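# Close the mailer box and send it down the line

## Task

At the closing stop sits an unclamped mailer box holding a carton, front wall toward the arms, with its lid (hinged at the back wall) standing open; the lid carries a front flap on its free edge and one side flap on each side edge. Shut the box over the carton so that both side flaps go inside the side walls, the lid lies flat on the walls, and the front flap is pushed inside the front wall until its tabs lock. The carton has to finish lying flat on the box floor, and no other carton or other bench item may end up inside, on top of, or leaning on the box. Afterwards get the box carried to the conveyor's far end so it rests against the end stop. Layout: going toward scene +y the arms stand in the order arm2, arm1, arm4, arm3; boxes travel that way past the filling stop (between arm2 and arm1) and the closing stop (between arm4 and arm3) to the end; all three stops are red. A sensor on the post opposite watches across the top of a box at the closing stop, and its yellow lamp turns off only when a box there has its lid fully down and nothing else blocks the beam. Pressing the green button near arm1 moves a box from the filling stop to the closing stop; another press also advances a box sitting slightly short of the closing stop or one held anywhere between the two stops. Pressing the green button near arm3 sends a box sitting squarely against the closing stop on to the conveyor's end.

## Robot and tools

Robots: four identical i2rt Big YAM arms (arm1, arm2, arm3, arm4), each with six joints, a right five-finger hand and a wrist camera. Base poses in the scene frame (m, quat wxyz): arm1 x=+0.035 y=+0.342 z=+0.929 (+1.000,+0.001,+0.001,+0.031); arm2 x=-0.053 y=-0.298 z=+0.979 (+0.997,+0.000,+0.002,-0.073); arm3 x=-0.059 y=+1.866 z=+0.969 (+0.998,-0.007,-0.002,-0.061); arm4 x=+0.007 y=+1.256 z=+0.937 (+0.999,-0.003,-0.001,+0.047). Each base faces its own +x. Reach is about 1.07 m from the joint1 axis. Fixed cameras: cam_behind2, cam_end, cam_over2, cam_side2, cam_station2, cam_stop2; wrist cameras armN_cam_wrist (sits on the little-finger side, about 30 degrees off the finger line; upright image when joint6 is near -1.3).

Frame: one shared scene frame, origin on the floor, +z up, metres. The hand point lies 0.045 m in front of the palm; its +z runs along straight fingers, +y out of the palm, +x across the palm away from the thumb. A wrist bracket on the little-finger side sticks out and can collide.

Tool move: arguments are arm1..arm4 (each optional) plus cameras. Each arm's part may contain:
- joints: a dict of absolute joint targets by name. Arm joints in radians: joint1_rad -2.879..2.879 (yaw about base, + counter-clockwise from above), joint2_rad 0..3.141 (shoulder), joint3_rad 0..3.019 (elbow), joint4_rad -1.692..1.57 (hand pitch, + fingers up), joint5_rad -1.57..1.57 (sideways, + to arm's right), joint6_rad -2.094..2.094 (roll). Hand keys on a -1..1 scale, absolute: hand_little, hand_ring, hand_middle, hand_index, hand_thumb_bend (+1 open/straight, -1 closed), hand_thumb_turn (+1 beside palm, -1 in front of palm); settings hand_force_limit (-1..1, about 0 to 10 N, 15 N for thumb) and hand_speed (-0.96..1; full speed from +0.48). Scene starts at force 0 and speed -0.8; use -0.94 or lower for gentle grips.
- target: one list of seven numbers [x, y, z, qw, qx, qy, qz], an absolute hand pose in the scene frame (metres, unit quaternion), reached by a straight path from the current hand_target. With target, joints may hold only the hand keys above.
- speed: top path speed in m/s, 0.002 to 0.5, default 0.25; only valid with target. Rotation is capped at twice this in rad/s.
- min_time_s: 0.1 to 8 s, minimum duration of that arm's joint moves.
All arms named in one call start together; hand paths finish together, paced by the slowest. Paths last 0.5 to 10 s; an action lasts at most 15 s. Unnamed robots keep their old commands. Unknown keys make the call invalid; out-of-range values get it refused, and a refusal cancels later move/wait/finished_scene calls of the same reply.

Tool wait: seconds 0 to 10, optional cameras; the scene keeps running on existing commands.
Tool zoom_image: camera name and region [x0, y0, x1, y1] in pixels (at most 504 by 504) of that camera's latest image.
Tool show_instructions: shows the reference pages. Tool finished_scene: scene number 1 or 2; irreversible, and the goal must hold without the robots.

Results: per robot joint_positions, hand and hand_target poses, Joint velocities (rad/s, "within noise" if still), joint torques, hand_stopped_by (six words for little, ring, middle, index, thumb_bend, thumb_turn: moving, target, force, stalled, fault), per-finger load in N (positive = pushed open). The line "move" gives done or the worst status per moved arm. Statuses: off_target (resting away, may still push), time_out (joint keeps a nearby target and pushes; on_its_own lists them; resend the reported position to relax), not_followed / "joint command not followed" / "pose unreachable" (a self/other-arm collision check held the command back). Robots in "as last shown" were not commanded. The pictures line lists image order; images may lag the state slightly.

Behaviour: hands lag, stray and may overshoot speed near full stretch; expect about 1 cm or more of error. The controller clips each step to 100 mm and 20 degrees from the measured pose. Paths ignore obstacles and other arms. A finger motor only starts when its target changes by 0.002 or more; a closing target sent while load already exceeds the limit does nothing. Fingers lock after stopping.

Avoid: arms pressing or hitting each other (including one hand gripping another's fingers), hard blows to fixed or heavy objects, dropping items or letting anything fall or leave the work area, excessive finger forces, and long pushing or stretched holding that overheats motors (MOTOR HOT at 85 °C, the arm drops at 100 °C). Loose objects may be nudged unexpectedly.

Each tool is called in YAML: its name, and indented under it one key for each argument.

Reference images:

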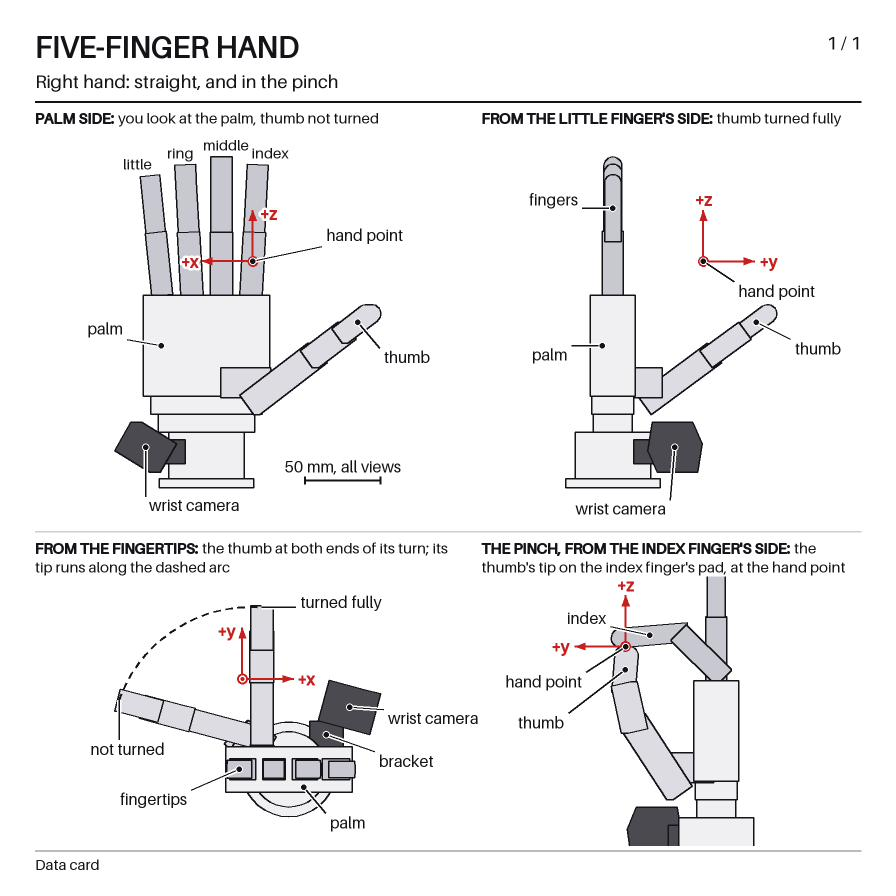

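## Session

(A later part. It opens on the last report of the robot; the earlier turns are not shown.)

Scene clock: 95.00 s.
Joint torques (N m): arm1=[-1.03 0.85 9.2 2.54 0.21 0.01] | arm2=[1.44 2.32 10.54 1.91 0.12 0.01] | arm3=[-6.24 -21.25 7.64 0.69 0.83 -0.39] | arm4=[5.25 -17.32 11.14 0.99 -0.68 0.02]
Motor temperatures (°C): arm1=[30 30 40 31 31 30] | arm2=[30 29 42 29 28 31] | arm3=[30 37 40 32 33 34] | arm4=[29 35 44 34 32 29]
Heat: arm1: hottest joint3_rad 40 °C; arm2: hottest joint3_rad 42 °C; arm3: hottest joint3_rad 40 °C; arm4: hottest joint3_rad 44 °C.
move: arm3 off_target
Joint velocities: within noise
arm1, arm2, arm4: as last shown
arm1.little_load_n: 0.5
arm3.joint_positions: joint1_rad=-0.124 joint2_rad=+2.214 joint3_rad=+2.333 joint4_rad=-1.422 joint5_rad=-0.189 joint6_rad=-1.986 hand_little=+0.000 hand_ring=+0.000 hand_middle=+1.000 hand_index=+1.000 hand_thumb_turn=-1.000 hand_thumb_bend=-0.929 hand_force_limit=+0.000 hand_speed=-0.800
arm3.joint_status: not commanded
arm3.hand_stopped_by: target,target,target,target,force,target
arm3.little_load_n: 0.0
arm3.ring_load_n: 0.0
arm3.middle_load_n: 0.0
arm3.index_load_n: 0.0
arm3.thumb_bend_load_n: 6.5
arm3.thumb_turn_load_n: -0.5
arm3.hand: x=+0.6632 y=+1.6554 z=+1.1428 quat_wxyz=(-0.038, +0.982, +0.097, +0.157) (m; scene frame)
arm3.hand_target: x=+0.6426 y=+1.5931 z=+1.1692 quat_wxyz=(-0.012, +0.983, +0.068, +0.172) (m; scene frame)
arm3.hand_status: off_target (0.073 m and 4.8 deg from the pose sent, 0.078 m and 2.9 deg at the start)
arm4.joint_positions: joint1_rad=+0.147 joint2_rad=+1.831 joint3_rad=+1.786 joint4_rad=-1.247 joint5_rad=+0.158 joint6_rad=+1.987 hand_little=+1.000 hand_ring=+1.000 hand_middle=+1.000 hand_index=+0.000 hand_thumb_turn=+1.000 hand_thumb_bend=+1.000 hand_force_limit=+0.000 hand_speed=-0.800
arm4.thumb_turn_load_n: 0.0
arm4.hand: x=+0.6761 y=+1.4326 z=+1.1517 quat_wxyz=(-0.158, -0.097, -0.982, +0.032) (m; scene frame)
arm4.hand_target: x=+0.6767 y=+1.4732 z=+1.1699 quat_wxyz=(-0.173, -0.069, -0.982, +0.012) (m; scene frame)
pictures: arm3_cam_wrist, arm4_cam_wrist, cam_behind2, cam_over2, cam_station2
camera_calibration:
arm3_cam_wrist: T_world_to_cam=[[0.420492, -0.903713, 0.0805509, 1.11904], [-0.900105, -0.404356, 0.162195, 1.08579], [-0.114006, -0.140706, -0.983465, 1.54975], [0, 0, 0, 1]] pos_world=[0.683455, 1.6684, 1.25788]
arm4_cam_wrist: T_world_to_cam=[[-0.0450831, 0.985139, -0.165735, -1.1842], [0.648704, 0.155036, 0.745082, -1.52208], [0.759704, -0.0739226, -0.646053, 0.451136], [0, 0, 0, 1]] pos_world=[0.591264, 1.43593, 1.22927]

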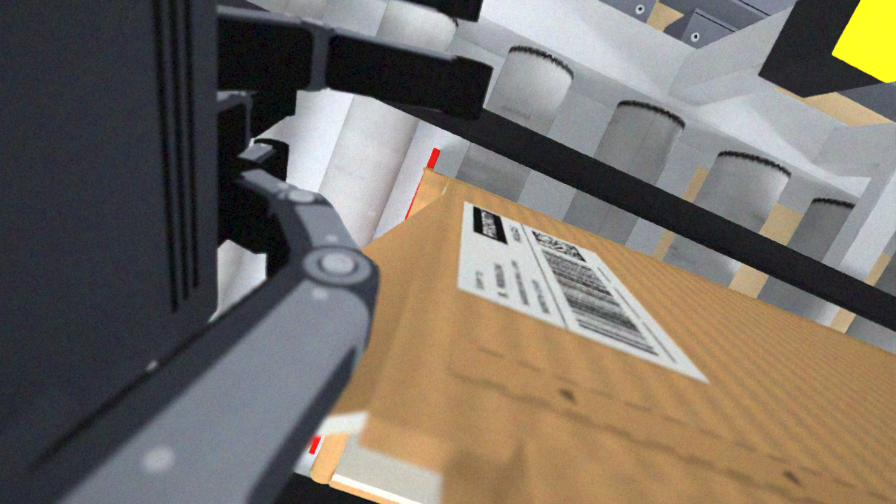

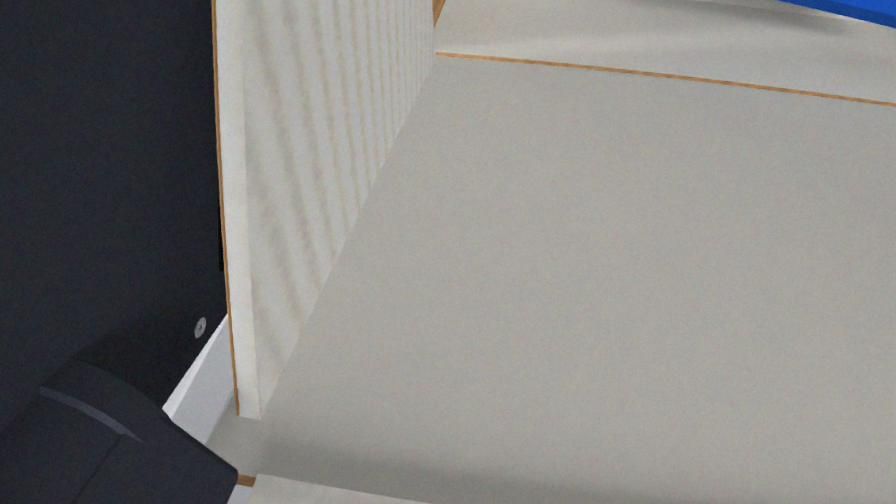

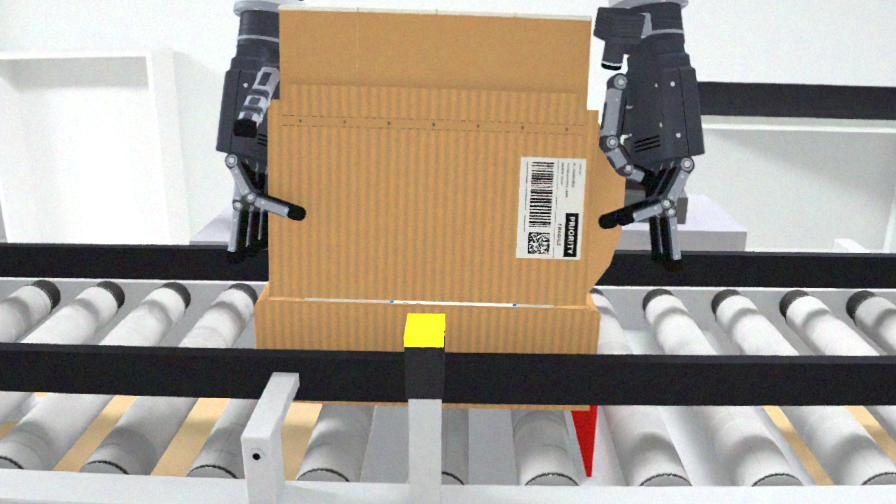

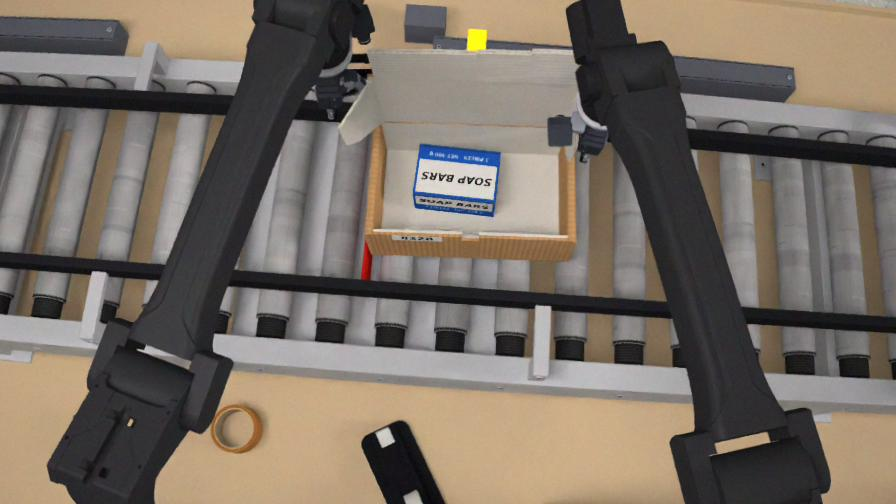

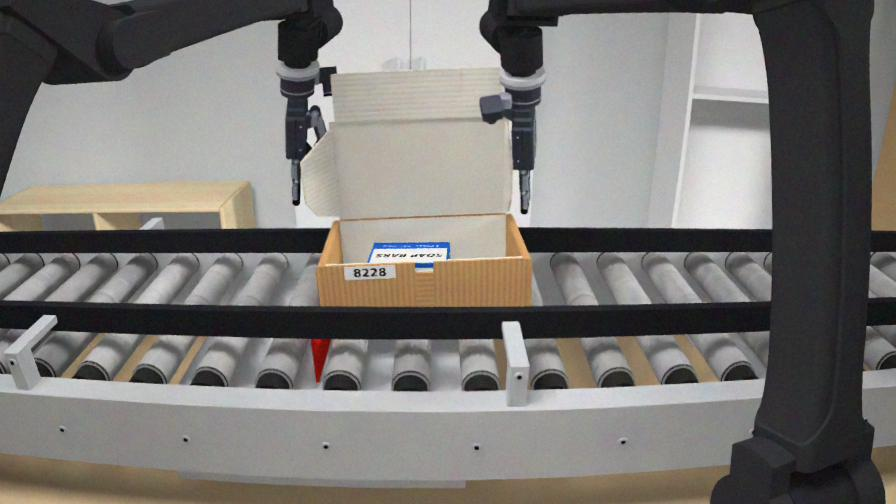

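move:
  arm3: {"target": [0.66, 1.70, 1.17, -0.0121, 0.9824, 0.0687, 0.1732], "speed": 0.2}

move:
  arm3: {"target": [0.645, 1.68, 1.17, -0.0121, 0.9824, 0.0687, 0.1732], "speed": 0.2}
  cameras: ["cam_over2", "cam_behind2", "arm3_cam_wrist", "arm4_cam_wrist", "cam_station2", "cam_side2"]

zoom_image:
  camera: "cam_over2"
  region: [300, 10, 640, 270]

zoom_image:
  camera: "cam_side2"
  region: [400, 60, 640, 350]

Scene clock: 97.60 s.
Joint torques (N m): arm1=[-1.03 0.91 9.21 2.54 0.21 0] | arm2=[1.49 2.02 10.54 1.89 0.11 -0.01] | arm3=[0.56 -20.19 7.53 1.05 -0.03 0.03] | arm4=[5.13 -17.03 11.23 1.03 -0.66 0.06]
Motor temperatures (°C): arm1=[30 30 40 31 31 30] | arm2=[30 29 42 29 28 31] | arm3=[30 37 40 32 33 34] | arm4=[29 35 44 34 32 29]
Heat: arm1: hottest joint3_rad 40 °C; arm2: hottest joint3_rad 42 °C; arm3: hottest joint3_rad 40 °C; arm4: hottest joint3_rad 44 °C.
move: arm3 off_target
Joint velocities: within noise
arm1.joint_positions: joint1_rad=-0.032 joint2_rad=+0.646 joint3_rad=+1.328 joint4_rad=-1.360 joint5_rad=+0.140 joint6_rad=-1.155 hand_little=+1.000 hand_ring=+1.000 hand_middle=+1.000 hand_index=+1.000 hand_thumb_turn=+1.000 hand_thumb_bend=+1.000 hand_force_limit=+0.000 hand_speed=-0.800
arm1.joint_status: not commanded
arm1.hand_stopped_by: target,target,target,target,target,target
arm1.little_load_n: 0.5
arm1.ring_load_n: 0.0
arm1.middle_load_n: 0.0
arm1.index_load_n: 0.0
arm1.thumb_bend_load_n: 0.0
arm1.thumb_turn_load_n: 0.0
arm1.hand: x=+0.2644 y=+0.2774 z=+1.3774 quat_wxyz=(-0.035, +0.878, -0.203, +0.433) (m; scene frame)
arm1.hand_target: x=+0.2640 y=+0.2774 z=+1.3855 quat_wxyz=(-0.037, +0.873, -0.203, +0.441) (m; scene frame)
arm1.hand_status: not commanded
arm2.joint_positions: joint1_rad=+0.199 joint2_rad=+0.614 joint3_rad=+1.377 joint4_rad=-1.233 joint5_rad=+0.174 joint6_rad=-1.171 hand_little=+1.000 hand_ring=+1.000 hand_middle=+1.000 hand_index=+1.000 hand_thumb_turn=+1.000 hand_thumb_bend=+1.000 hand_force_limit=+0.000 hand_speed=-0.800
arm2.joint_status: not commanded
arm2.hand_stopped_by: target,target,target,target,target,target
arm2.little_load_n: 0.0
arm2.ring_load_n: -0.5
arm2.middle_load_n: 0.0
arm2.index_load_n: 0.0
arm2.thumb_bend_load_n: 0.0
arm2.thumb_turn_load_n: 0.0
arm2.hand: x=+0.1875 y=-0.3623 z=+1.4826 quat_wxyz=(-0.044, +0.830, -0.192, +0.522) (m; scene frame)
arm2.hand_target: x=+0.1859 y=-0.3624 z=+1.4940 quat_wxyz=(-0.047, +0.823, -0.191, +0.533) (m; scene frame)
arm2.hand_status: not commanded
arm3.joint_positions: joint1_rad=-0.048 joint2_rad=+2.157 joint3_rad=+2.258 joint4_rad=-1.377 joint5_rad=-0.119 joint6_rad=-1.875 hand_little=+0.000 hand_ring=+0.000 hand_middle=+1.000 hand_index=+1.000 hand_thumb_turn=-1.000 hand_thumb_bend=-0.929 hand_force_limit=+0.000 hand_speed=-0.800
arm3.joint_status: not commanded
arm3.hand_stopped_by: target,target,target,target,force,target
arm3.little_load_n: 0.0
arm3.ring_load_n: 0.0
arm3.middle_load_n: 0.0
arm3.index_load_n: 0.0
arm3.thumb_bend_load_n: 7.5
arm3.thumb_turn_load_n: 0.5
arm3.hand: x=+0.6598 y=+1.7007 z=+1.1534 quat_wxyz=(-0.016, +0.985, +0.076, +0.157) (m; scene frame)
arm3.hand_target: x=+0.6599 y=+1.7000 z=+1.1698 quat_wxyz=(-0.012, +0.982, +0.069, +0.173) (m; scene frame)
arm3.hand_status: off_target (0.017 m and 2.1 deg from the pose sent, 0.052 m and 4.8 deg at the start)
arm4: as last shown
arm4.joint_positions: joint1_rad=+0.148 joint2_rad=+1.831 joint3_rad=+1.786 joint4_rad=-1.247 joint5_rad=+0.156 joint6_rad=+1.987 hand_little=+1.000 hand_ring=+1.000 hand_middle=+1.000 hand_index=+0.000 hand_thumb_turn=+1.000 hand_thumb_bend=+1.000 hand_force_limit=+0.000 hand_speed=-0.800
arm4.hand: x=+0.6757 y=+1.4339 z=+1.1517 quat_wxyz=(-0.158, -0.096, -0.982, +0.031) (m; scene frame)
arm4.hand_target: x=+0.6766 y=+1.4733 z=+1.1699 quat_wxyz=(-0.173, -0.069, -0.982, +0.012) (m; scene frame)
pictures: none

Scene clock: 98.73 s.
Joint torques (N m): arm1=[-1.03 0.91 9.18 2.55 0.21 0.01] | arm2=[1.38 2.08 10.54 1.94 0.11 -0.02] | arm3=[0.09 -19.66 7.46 1.05 -0.19 -0.29] | arm4=[5.77 -17.08 11.22 1.03 -0.64 0.02]
Motor temperatures (°C): arm1=[30 30 40 31 31 30] | arm2=[30 29 42 29 28 31] | arm3=[30 37 40 32 33 34] | arm4=[29 35 44 34 32 29]
Heat: arm1: hottest joint3_rad 40 °C; arm2: hottest joint3_rad 42 °C; arm3: hottest joint3_rad 40 °C; arm4: hottest joint3_rad 44 °C.
move: arm3 off_target
Joint velocities: within noise
arm1, arm2, arm4: as last shown
arm1.little_load_n: 0.0
arm2.ring_load_n: 0.0
arm3.joint_positions: joint1_rad=-0.076 joint2_rad=+2.116 joint3_rad=+2.190 joint4_rad=-1.353 joint5_rad=-0.125 joint6_rad=-1.878 hand_little=+0.000 hand_ring=+0.000 hand_middle=+1.000 hand_index=+1.000 hand_thumb_turn=-1.000 hand_thumb_bend=-0.929 hand_force_limit=+0.000 hand_speed=-0.800
arm3.joint_status: not commanded
arm3.hand_stopped_by: target,target,target,target,force,target
arm3.little_load_n: 0.0
arm3.ring_load_n: 0.0
arm3.middle_load_n: 0.0
arm3.index_load_n: 0.0
arm3.thumb_bend_load_n: 7.5
arm3.thumb_turn_load_n: 1.0
arm3.hand: x=+0.6439 y=+1.6835 z=+1.1535 quat_wxyz=(-0.017, +0.985, +0.064, +0.156) (m; scene frame)
arm3.hand_target: x=+0.6448 y=+1.6800 z=+1.1702 quat_wxyz=(-0.012, +0.982, +0.069, +0.173) (m; scene frame)
arm3.hand_status: off_target (0.017 m and 2.1 deg from the pose sent, 0.030 m and 2.1 deg at the start)
pictures: arm3_cam_wrist, arm4_cam_wrist, cam_behind2, cam_over2, cam_side2, cam_station2
camera_calibration:
arm3_cam_wrist: T_world_to_cam=[[0.353229, -0.928995, 0.110439, 1.2031], [-0.927191, -0.331897, 0.173669, 0.960319], [-0.124683, -0.163743, -0.978592, 1.60211], [0, 0, 0, 1]] pos_world=[0.665184, 1.69874, 1.26817]
arm4_cam_wrist: T_world_to_cam=[[-0.047087, 0.985279, -0.164342, -1.18592], [0.648686, 0.155273, 0.745048, -1.52233], [0.759598, -0.0715244, -0.646448, 0.44854], [0, 0, 0, 1]] pos_world=[0.590964, 1.43692, 1.22927]

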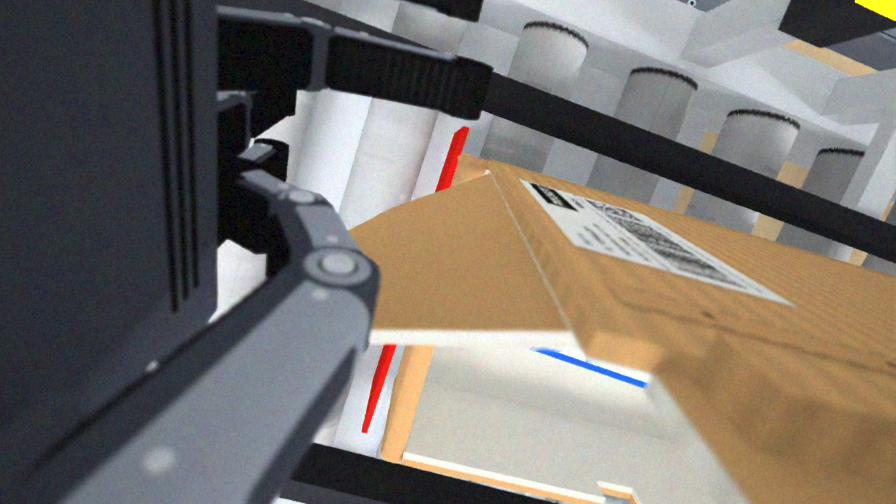

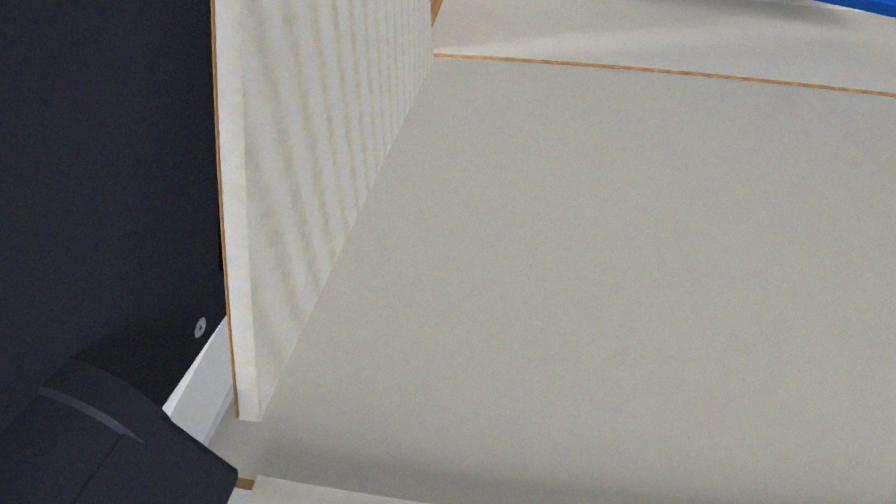

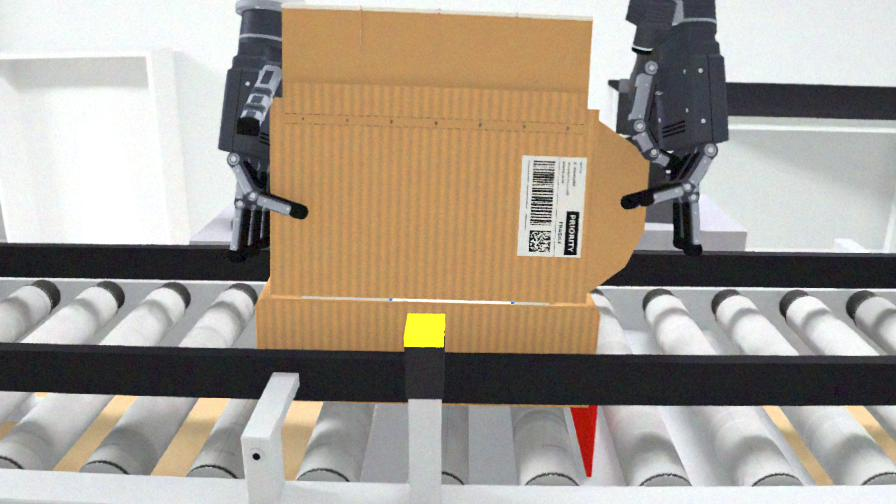

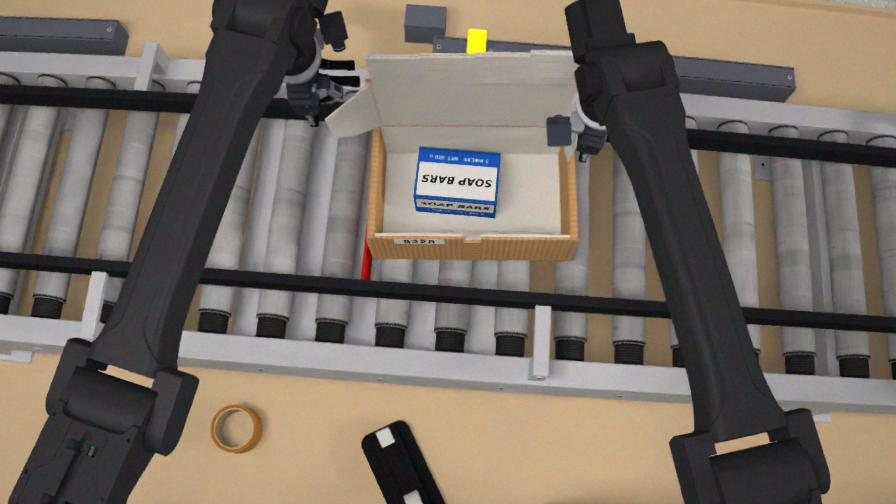

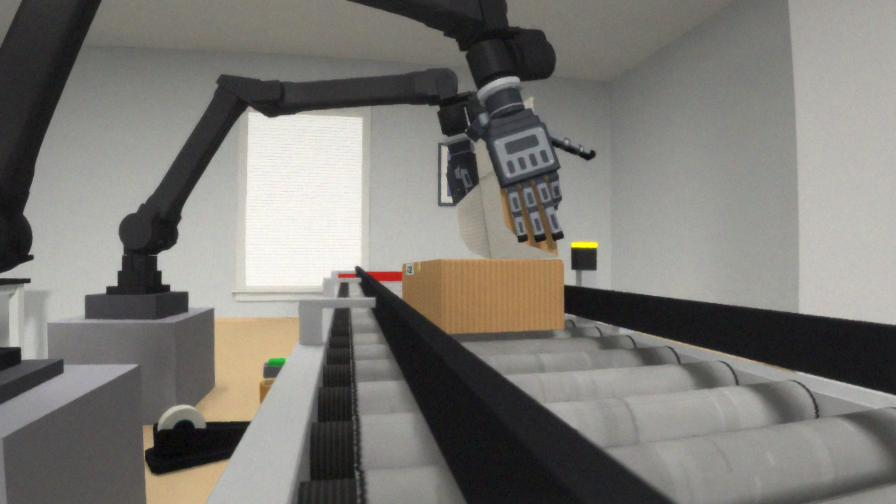

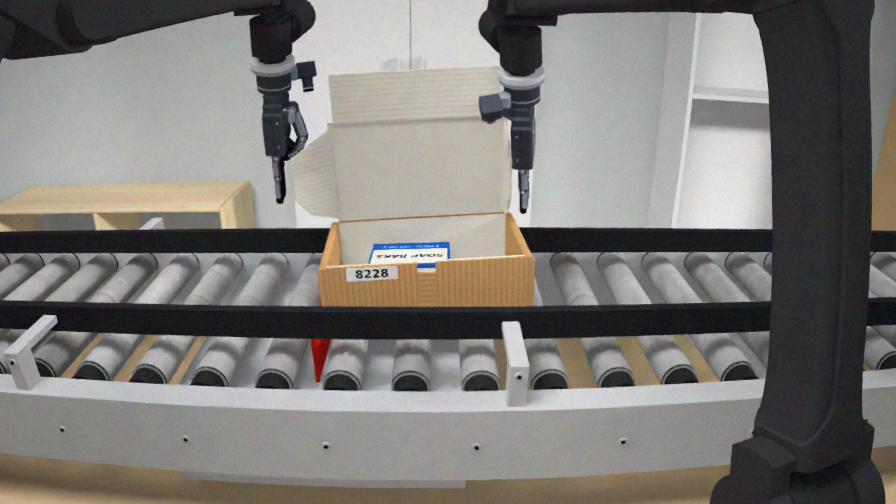

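Scaled by 1.482 from the camera's 896x504 image, which has a finer 1280x720 frame.

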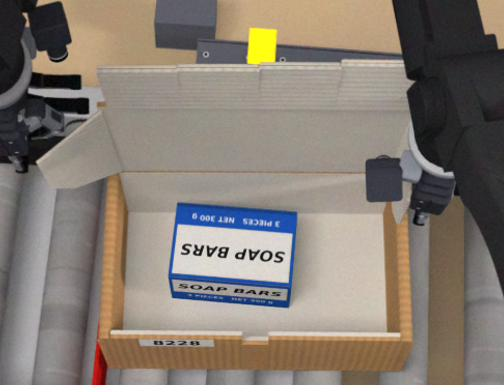

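Scaled by 1.738 from the camera's 896x504 image, which has a finer 1280x720 frame.

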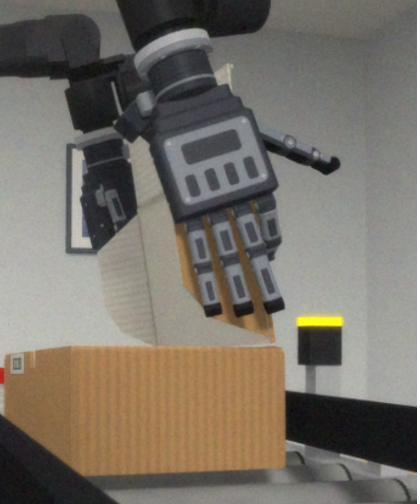

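move:
  arm3: {"target": [0.62, 1.68, 1.17, -0.0121, 0.9824, 0.0687, 0.1732], "speed": 0.2}
  arm4: {"target": [0.67, 1.455, 1.17, 0.1732, 0.0687, 0.9824, -0.0121], "speed": 0.1}

move:
  arm3: {"target": [0.62, 1.63, 1.17, -0.0121, 0.9824, 0.0687, 0.1732], "speed": 0.15}
  cameras: ["cam_over2", "cam_behind2", "arm3_cam_wrist", "arm4_cam_wrist", "cam_station2", "cam_side2"]

zoom_image:
  camera: "cam_over2"
  region: [300, 10, 640, 270]

Scene clock: 100.50 s.
Joint torques (N m): arm1=[-1.08 0.85 9.2 2.54 0.21 0] | arm2=[1.32 2.26 10.59 1.96 0.13 -0.01] | arm3=[-0.09 -18.49 7.57 1.1 -0.17 -0.31] | arm4=[2.55 -19.02 7.92 1.88 -0.5 0.08]
Motor temperatures (°C): arm1=[30 30 40 31 31 30] | arm2=[30 29 42 29 28 31] | arm3=[30 37 40 32 33 34] | arm4=[29 35 44 34 32 29]
Heat: arm1: hottest joint3_rad 40 °C; arm2: hottest joint3_rad 42 °C; arm3: hottest joint3_rad 40 °C; arm4: hottest joint3_rad 44 °C.
move: arm3 off_target; arm4 off_target
Joint velocities: within noise
arm1, arm2: as last shown
arm2.ring_load_n: 0.5
arm2.thumb_turn_load_n: 0.5
arm3.joint_positions: joint1_rad=-0.080 joint2_rad=+2.029 joint3_rad=+2.053 joint4_rad=-1.302 joint5_rad=-0.128 joint6_rad=-1.883 hand_little=+0.000 hand_ring=+0.000 hand_middle=+1.000 hand_index=+1.000 hand_thumb_turn=-1.000 hand_thumb_bend=-0.929 hand_force_limit=+0.000 hand_speed=-0.800
arm3.joint_status: not commanded
arm3.hand_stopped_by: target,target,target,target,force,target
arm3.little_load_n: 0.0
arm3.ring_load_n: 0.0
arm3.middle_load_n: 0.0
arm3.index_load_n: 0.0
arm3.thumb_bend_load_n: 7.5
arm3.thumb_turn_load_n: 1.0
arm3.hand: x=+0.6192 y=+1.6867 z=+1.1558 quat_wxyz=(-0.017, +0.985, +0.065, +0.157) (m; scene frame)
arm3.hand_target: x=+0.6199 y=+1.6799 z=+1.1700 quat_wxyz=(-0.012, +0.982, +0.068, +0.173) (m; scene frame)
arm3.hand_status: off_target (0.016 m and 2.0 deg from the pose sent, 0.029 m and 2.1 deg at the start)
arm4.joint_positions: joint1_rad=+0.148 joint2_rad=+1.821 joint3_rad=+1.786 joint4_rad=-1.247 joint5_rad=+0.143 joint6_rad=+1.954 hand_little=+1.000 hand_ring=+1.000 hand_middle=+1.000 hand_index=+0.000 hand_thumb_turn=+1.000 hand_thumb_bend=+1.000 hand_force_limit=+0.000 hand_speed=-0.800
arm4.joint_status: not commanded
arm4.hand_stopped_by: target,target,target,target,target,target
arm4.little_load_n: 0.0
arm4.ring_load_n: 0.0
arm4.middle_load_n: 0.0
arm4.index_load_n: 0.5
arm4.thumb_bend_load_n: 0.0
arm4.thumb_turn_load_n: 0.0
arm4.hand: x=+0.6725 y=+1.4376 z=+1.1581 quat_wxyz=(-0.160, -0.079, -0.984, +0.026) (m; scene frame)
arm4.hand_target: x=+0.6697 y=+1.4547 z=+1.1699 quat_wxyz=(-0.173, -0.069, -0.982, +0.012) (m; scene frame)
arm4.hand_status: off_target (0.021 m and 2.5 deg from the pose sent, 0.028 m and 4.2 deg at the start)
pictures: none

Scene clock: 101.70 s.
Joint torques (N m): arm1=[-1.03 0.91 9.18 2.54 0.21 0] | arm2=[1.32 2.08 10.54 1.91 0.11 -0.01] | arm3=[-2.84 -15.62 12.12 0.34 0.45 -0.27] | arm4=[3.31 -19.08 8.1 1.68 -0.36 0.13]
Motor temperatures (°C): arm1=[30 30 40 31 31 30] | arm2=[30 29 42 29 28 31] | arm3=[30 37 40 32 33 34] | arm4=[29 35 44 34 32 29]
Heat: arm1: hottest joint3_rad 40 °C; arm2: hottest joint3_rad 42 °C; arm3: hottest joint3_rad 40 °C; arm4: hottest joint3_rad 44 °C.
move: arm3 off_target
Joint velocities: within noise
arm1, arm2, arm4: as last shown
arm1.middle_load_n: 0.5
arm1.index_load_n: 0.5
arm2.ring_load_n: 0.0
arm2.thumb_turn_load_n: 0.0
arm3.joint_positions: joint1_rad=-0.121 joint2_rad=+2.027 joint3_rad=+2.055 joint4_rad=-1.313 joint5_rad=-0.167 joint6_rad=-1.957 hand_little=+0.000 hand_ring=+0.000 hand_middle=+1.000 hand_index=+1.000 hand_thumb_turn=-1.000 hand_thumb_bend=-0.929 hand_force_limit=+0.000 hand_speed=-0.800
arm3.joint_status: not commanded
arm3.hand_stopped_by: target,target,target,target,force,target
arm3.little_load_n: 0.0
arm3.ring_load_n: 1.5
arm3.middle_load_n: 0.0
arm3.index_load_n: 0.0
arm3.thumb_bend_load_n: 7.0
arm3.thumb_turn_load_n: 0.5
arm3.hand: x=+0.6156 y=+1.6653 z=+1.1573 quat_wxyz=(-0.028, +0.983, +0.084, +0.161) (m; scene frame)
arm3.hand_target: x=+0.6180 y=+1.6308 z=+1.1701 quat_wxyz=(-0.012, +0.982, +0.069, +0.173) (m; scene frame)
arm3.hand_status: off_target (0.038 m and 2.9 deg from the pose sent, 0.059 m and 2.0 deg at the start)
arm4.joint_positions: joint1_rad=+0.147 joint2_rad=+1.821 joint3_rad=+1.784 joint4_rad=-1.246 joint5_rad=+0.142 joint6_rad=+1.952 hand_little=+1.000 hand_ring=+1.000 hand_middle=+1.000 hand_index=+0.000 hand_thumb_turn=+1.000 hand_thumb_bend=+1.000 hand_force_limit=+0.000 hand_speed=-0.800
arm4.index_load_n: 0.0
arm4.hand: x=+0.6721 y=+1.4370 z=+1.1570 quat_wxyz=(-0.159, -0.079, -0.984, +0.026) (m; scene frame)
arm4.hand_target: x=+0.6697 y=+1.4549 z=+1.1700 quat_wxyz=(-0.173, -0.068, -0.982, +0.012) (m; scene frame)
pictures: arm3_cam_wrist, arm4_cam_wrist, cam_behind2, cam_over2, cam_side2, cam_station2
camera_calibration:
arm3_cam_wrist: T_world_to_cam=[[0.391848, -0.914746, 0.0984629, 1.16214], [-0.913506, -0.374111, 0.159837, 1.00527], [-0.109374, -0.152578, -0.982221, 1.57539], [0, 0, 0, 1]] pos_world=[0.635248, 1.67952, 1.27228]
arm4_cam_wrist: T_world_to_cam=[[-0.0816534, 0.983807, -0.159551, -1.16853], [0.641421, 0.174399, 0.747104, -1.54937], [0.762831, -0.0413356, -0.645275, 0.408002], [0, 0, 0, 1]] pos_world=[0.587146, 1.43668, 1.23437]

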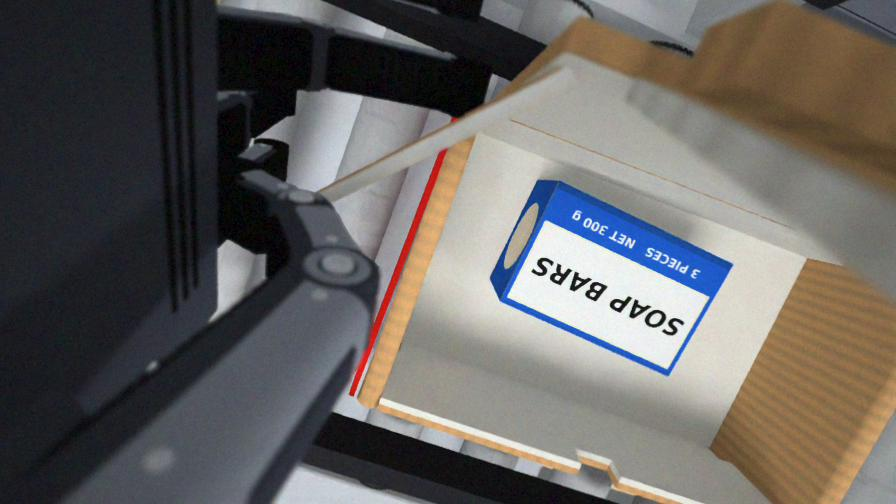

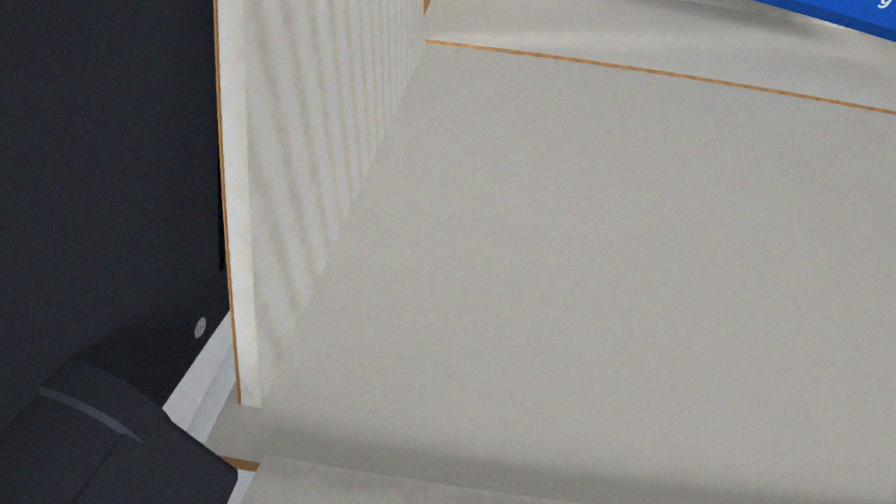

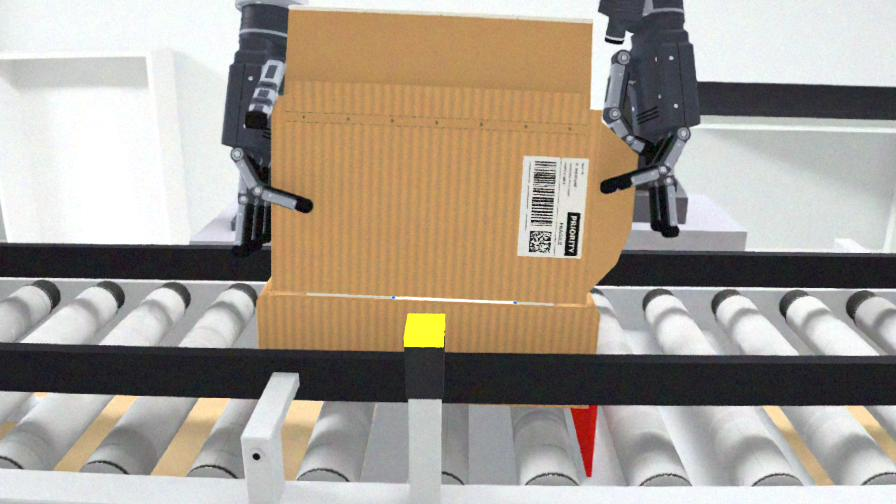

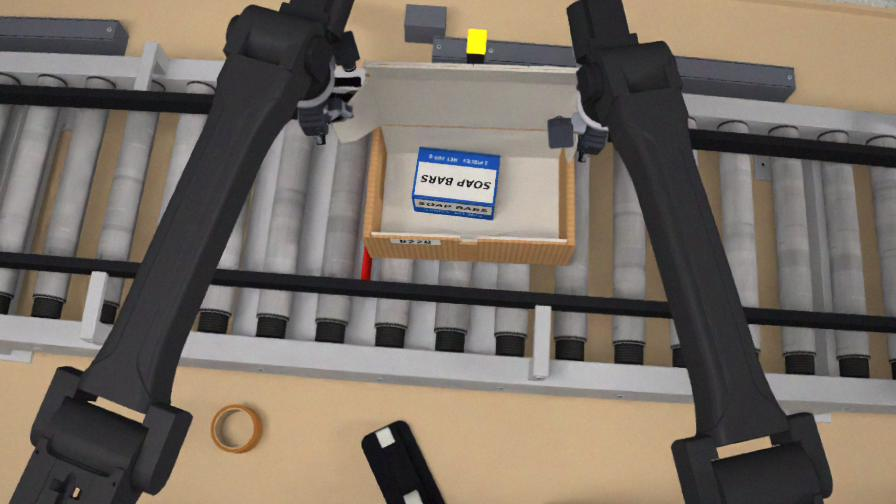

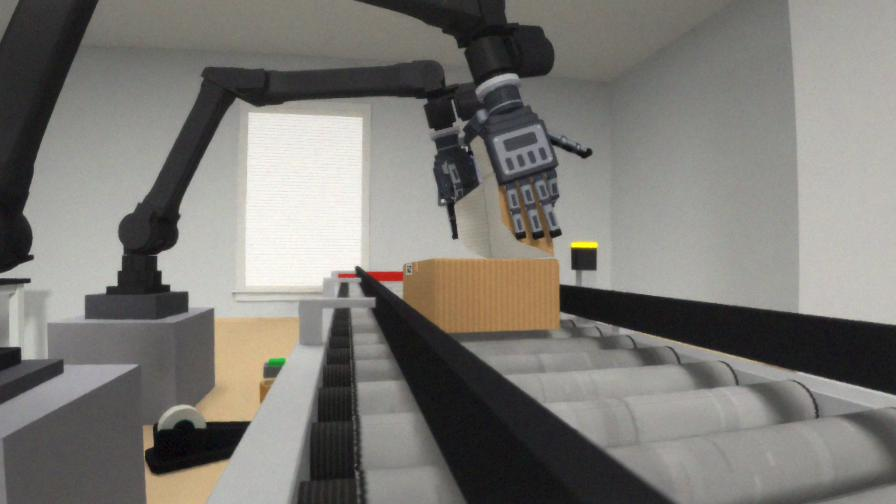

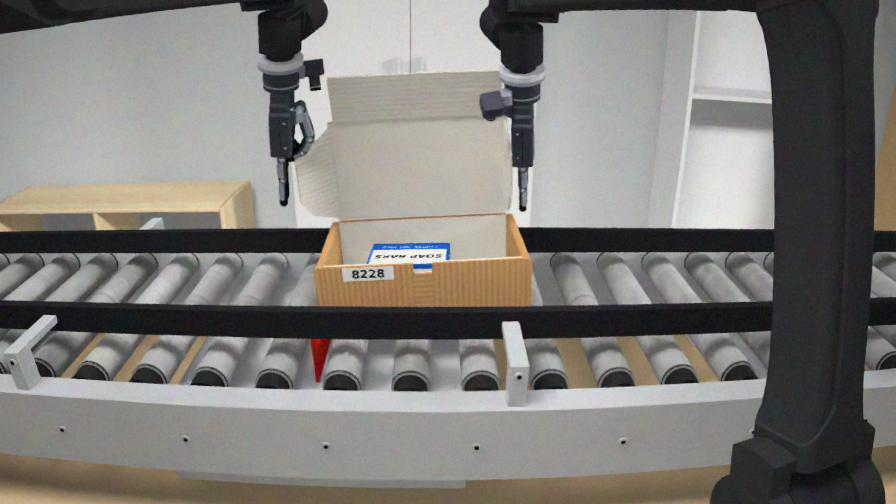

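Scaled by 1.482 from the camera's 896x504 image, which has a finer 1280x720 frame.

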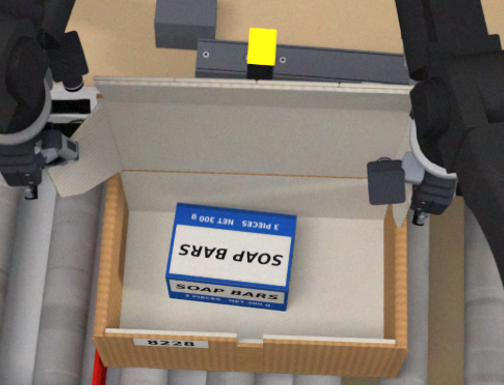

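move:
  arm3: {"target": [0.637, 1.69, 1.17, -0.0121, 0.9824, 0.0687, 0.1732], "speed": 0.2}

move:
  arm3: {"target": [0.637, 1.625, 1.17, -0.0121, 0.9824, 0.0687, 0.1732], "speed": 0.15}
  cameras: ["cam_over2", "cam_behind2", "arm3_cam_wrist", "cam_station2", "cam_side2"]

Scene clock: 103.43 s.
Joint torques (N m): arm1=[-0.97 0.91 9.18 2.52 0.21 0] | arm2=[1.32 2.2 10.56 1.95 0.11 -0.01] | arm3=[1.03 -16.5 12.52 0.59 -0.03 0] | arm4=[3.14 -18.55 8.18 1.74 -0.32 0.11]
Motor temperatures (°C): arm1=[30 30 40 31 31 30] | arm2=[30 29 42 29 28 31] | arm3=[30 37 41 31 33 34] | arm4=[29 35 44 34 32 29]
Heat: arm1: hottest joint3_rad 40 °C; arm2: hottest joint3_rad 42 °C; arm3: hottest joint3_rad 41 °C; arm4: hottest joint3_rad 44 °C.
move: arm3 off_target
Joint velocities: within noise
arm1, arm2, arm4: as last shown
arm1.middle_load_n: 0.0
arm1.index_load_n: 0.0
arm3.joint_positions: joint1_rad=-0.074 joint2_rad=+2.041 joint3_rad=+2.063 joint4_rad=-1.313 joint5_rad=-0.126 joint6_rad=-1.895 hand_little=+0.000 hand_ring=+0.000 hand_middle=+1.000 hand_index=+1.000 hand_thumb_turn=-1.000 hand_thumb_bend=-0.929 hand_force_limit=+0.000 hand_speed=-0.800
arm3.joint_status: not commanded
arm3.hand_stopped_by: target,target,target,target,force,target
arm3.little_load_n: 0.0
arm3.ring_load_n: 0.0
arm3.middle_load_n: 0.0
arm3.index_load_n: 0.0
arm3.thumb_bend_load_n: 7.5
arm3.thumb_turn_load_n: 1.0
arm3.hand: x=+0.6213 y=+1.6898 z=+1.1518 quat_wxyz=(-0.018, +0.986, +0.073, +0.151) (m; scene frame)
arm3.hand_target: x=+0.6358 y=+1.6902 z=+1.1702 quat_wxyz=(-0.012, +0.982, +0.069, +0.174) (m; scene frame)
arm3.hand_status: off_target (0.024 m and 2.7 deg from the pose sent, 0.035 m and 2.9 deg at the start)
arm4.joint_positions: joint1_rad=+0.147 joint2_rad=+1.820 joint3_rad=+1.784 joint4_rad=-1.246 joint5_rad=+0.140 joint6_rad=+1.951 hand_little=+1.000 hand_ring=+1.000 hand_middle=+1.000 hand_index=+0.000 hand_thumb_turn=+1.000 hand_thumb_bend=+1.000 hand_force_limit=+0.000 hand_speed=-0.800
arm4.hand: x=+0.6719 y=+1.4372 z=+1.1575 quat_wxyz=(-0.159, -0.078, -0.984, +0.025) (m; scene frame)
arm4.hand_target: x=+0.6698 y=+1.4547 z=+1.1701 quat_wxyz=(-0.173, -0.069, -0.982, +0.012) (m; scene frame)
pictures: none

Scene clock: 104.70 s.
Joint torques (N m): arm1=[-1.03 0.91 9.18 2.54 0.21 0.01] | arm2=[1.38 2.14 10.55 1.88 0.11 0] | arm3=[-2.37 -15.68 12.4 0.68 0.6 -0.41] | arm4=[3.14 -18.96 8.14 1.74 -0.45 0.1]
Motor temperatures (°C): arm1=[30 30 40 31 31 30] | arm2=[30 29 42 29 28 31] | arm3=[30 37 41 31 33 34] | arm4=[29 35 44 34 32 29]
Heat: arm1: hottest joint3_rad 40 °C; arm2: hottest joint3_rad 42 °C; arm3: hottest joint3_rad 41 °C; arm4: hottest joint3_rad 44 °C.
move: arm3 off_target
Joint velocities: within noise
arm1, arm2, arm4: as last shown
arm1.thumb_turn_load_n: 0.5
arm3.joint_positions: joint1_rad=-0.125 joint2_rad=+2.079 joint3_rad=+2.153 joint4_rad=-1.362 joint5_rad=-0.171 joint6_rad=-1.945 hand_little=+0.000 hand_ring=+0.000 hand_middle=+1.000 hand_index=+1.000 hand_thumb_turn=-1.000 hand_thumb_bend=-0.929 hand_force_limit=+0.000 hand_speed=-0.800
arm3.joint_status: not commanded
arm3.hand_stopped_by: target,target,target,target,force,target
arm3.little_load_n: 0.0
arm3.ring_load_n: 0.5
arm3.middle_load_n: 0.0
arm3.index_load_n: 0.0
arm3.thumb_bend_load_n: 6.0
arm3.thumb_turn_load_n: 1.0
arm3.hand: x=+0.6281 y=+1.6601 z=+1.1627 quat_wxyz=(-0.031, +0.984, +0.076, +0.160) (m; scene frame)
arm3.hand_target: x=+0.6347 y=+1.6256 z=+1.1702 quat_wxyz=(-0.011, +0.982, +0.069, +0.173) (m; scene frame)
arm3.hand_status: off_target (0.037 m and 2.7 deg from the pose sent, 0.069 m and 2.7 deg at the start)
arm4.joint_positions: joint1_rad=+0.143 joint2_rad=+1.820 joint3_rad=+1.783 joint4_rad=-1.246 joint5_rad=+0.141 joint6_rad=+1.951 hand_little=+1.000 hand_ring=+1.000 hand_middle=+1.000 hand_index=+0.000 hand_thumb_turn=+1.000 hand_thumb_bend=+1.000 hand_force_limit=+0.000 hand_speed=-0.800
arm4.hand: x=+0.6725 y=+1.4341 z=+1.1570 quat_wxyz=(-0.159, -0.081, -0.984, +0.026) (m; scene frame)
arm4.hand_target: x=+0.6697 y=+1.4548 z=+1.1701 quat_wxyz=(-0.173, -0.069, -0.982, +0.012) (m; scene frame)
pictures: arm3_cam_wrist, cam_behind2, cam_over2, cam_side2, cam_station2
camera_calibration:
arm3_cam_wrist: T_world_to_cam=[[0.378904, -0.920986, 0.0906441, 1.17953], [-0.918462, -0.362239, 0.158777, 0.998396], [-0.113397, -0.143414, -0.983145, 1.56968], [0, 0, 0, 1]] pos_world=[0.648058, 1.6731, 1.27778]

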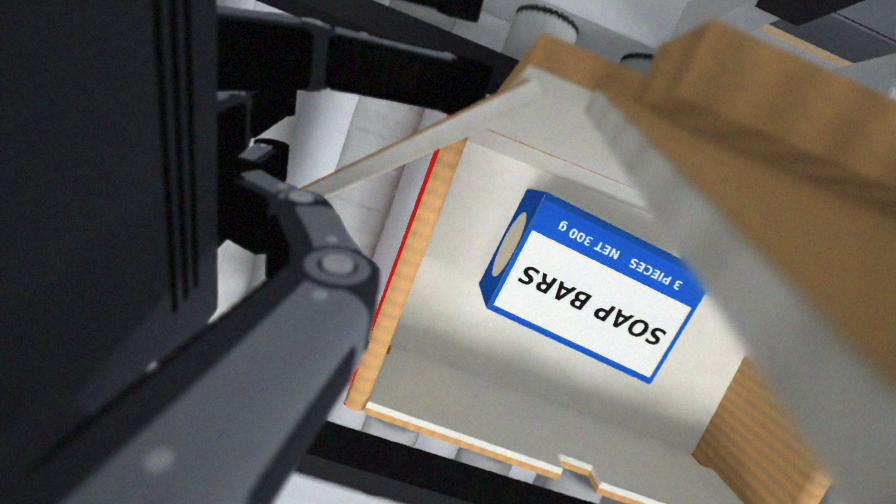

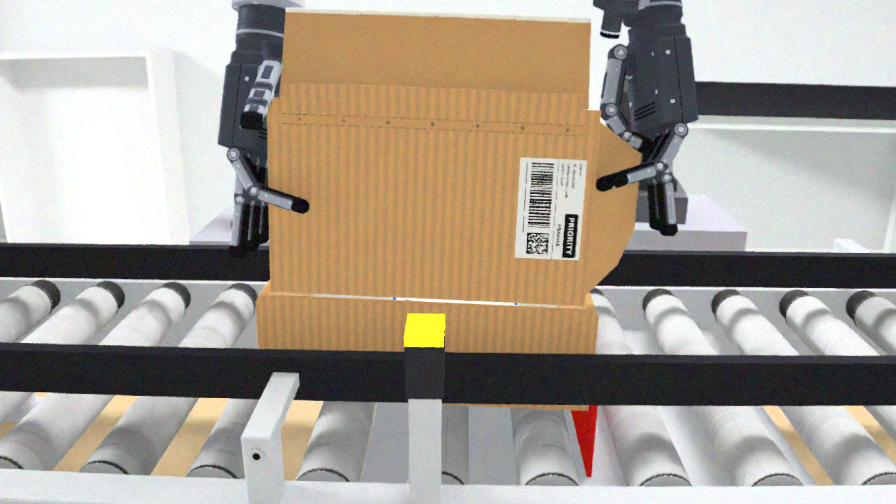

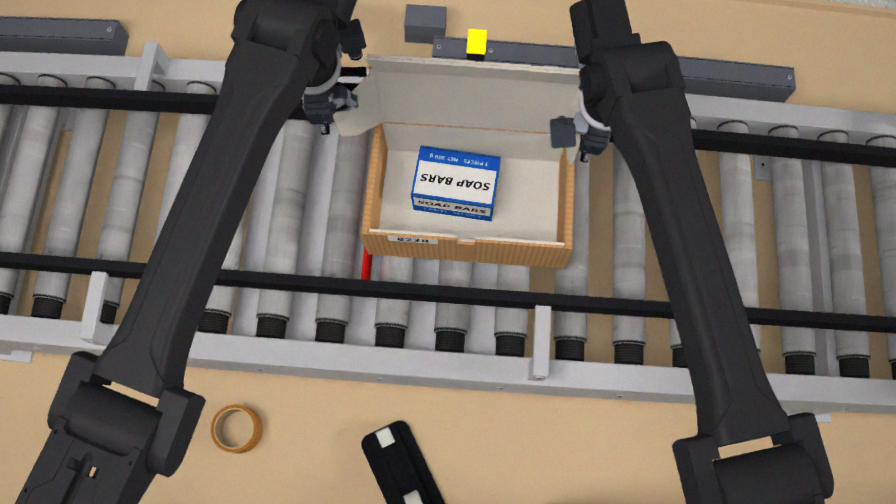

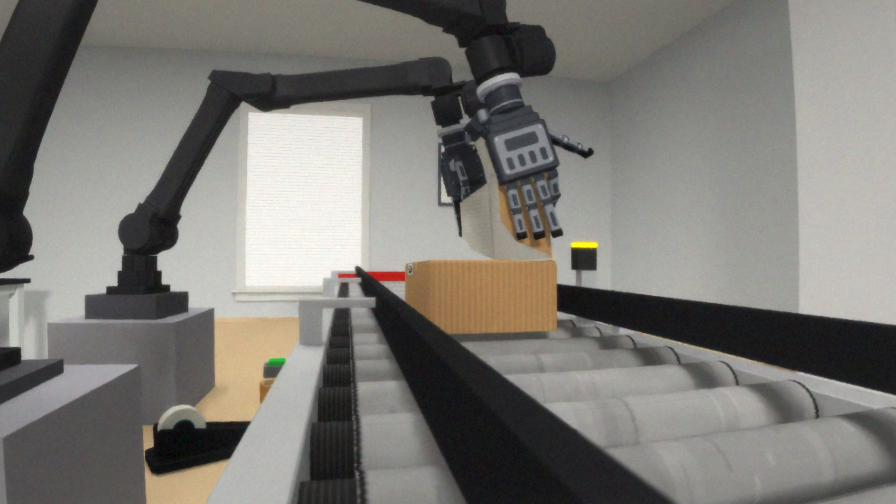

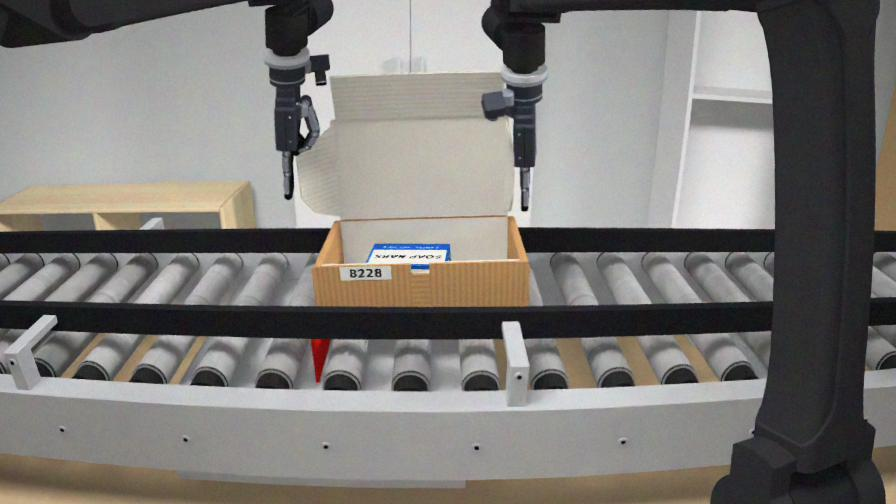

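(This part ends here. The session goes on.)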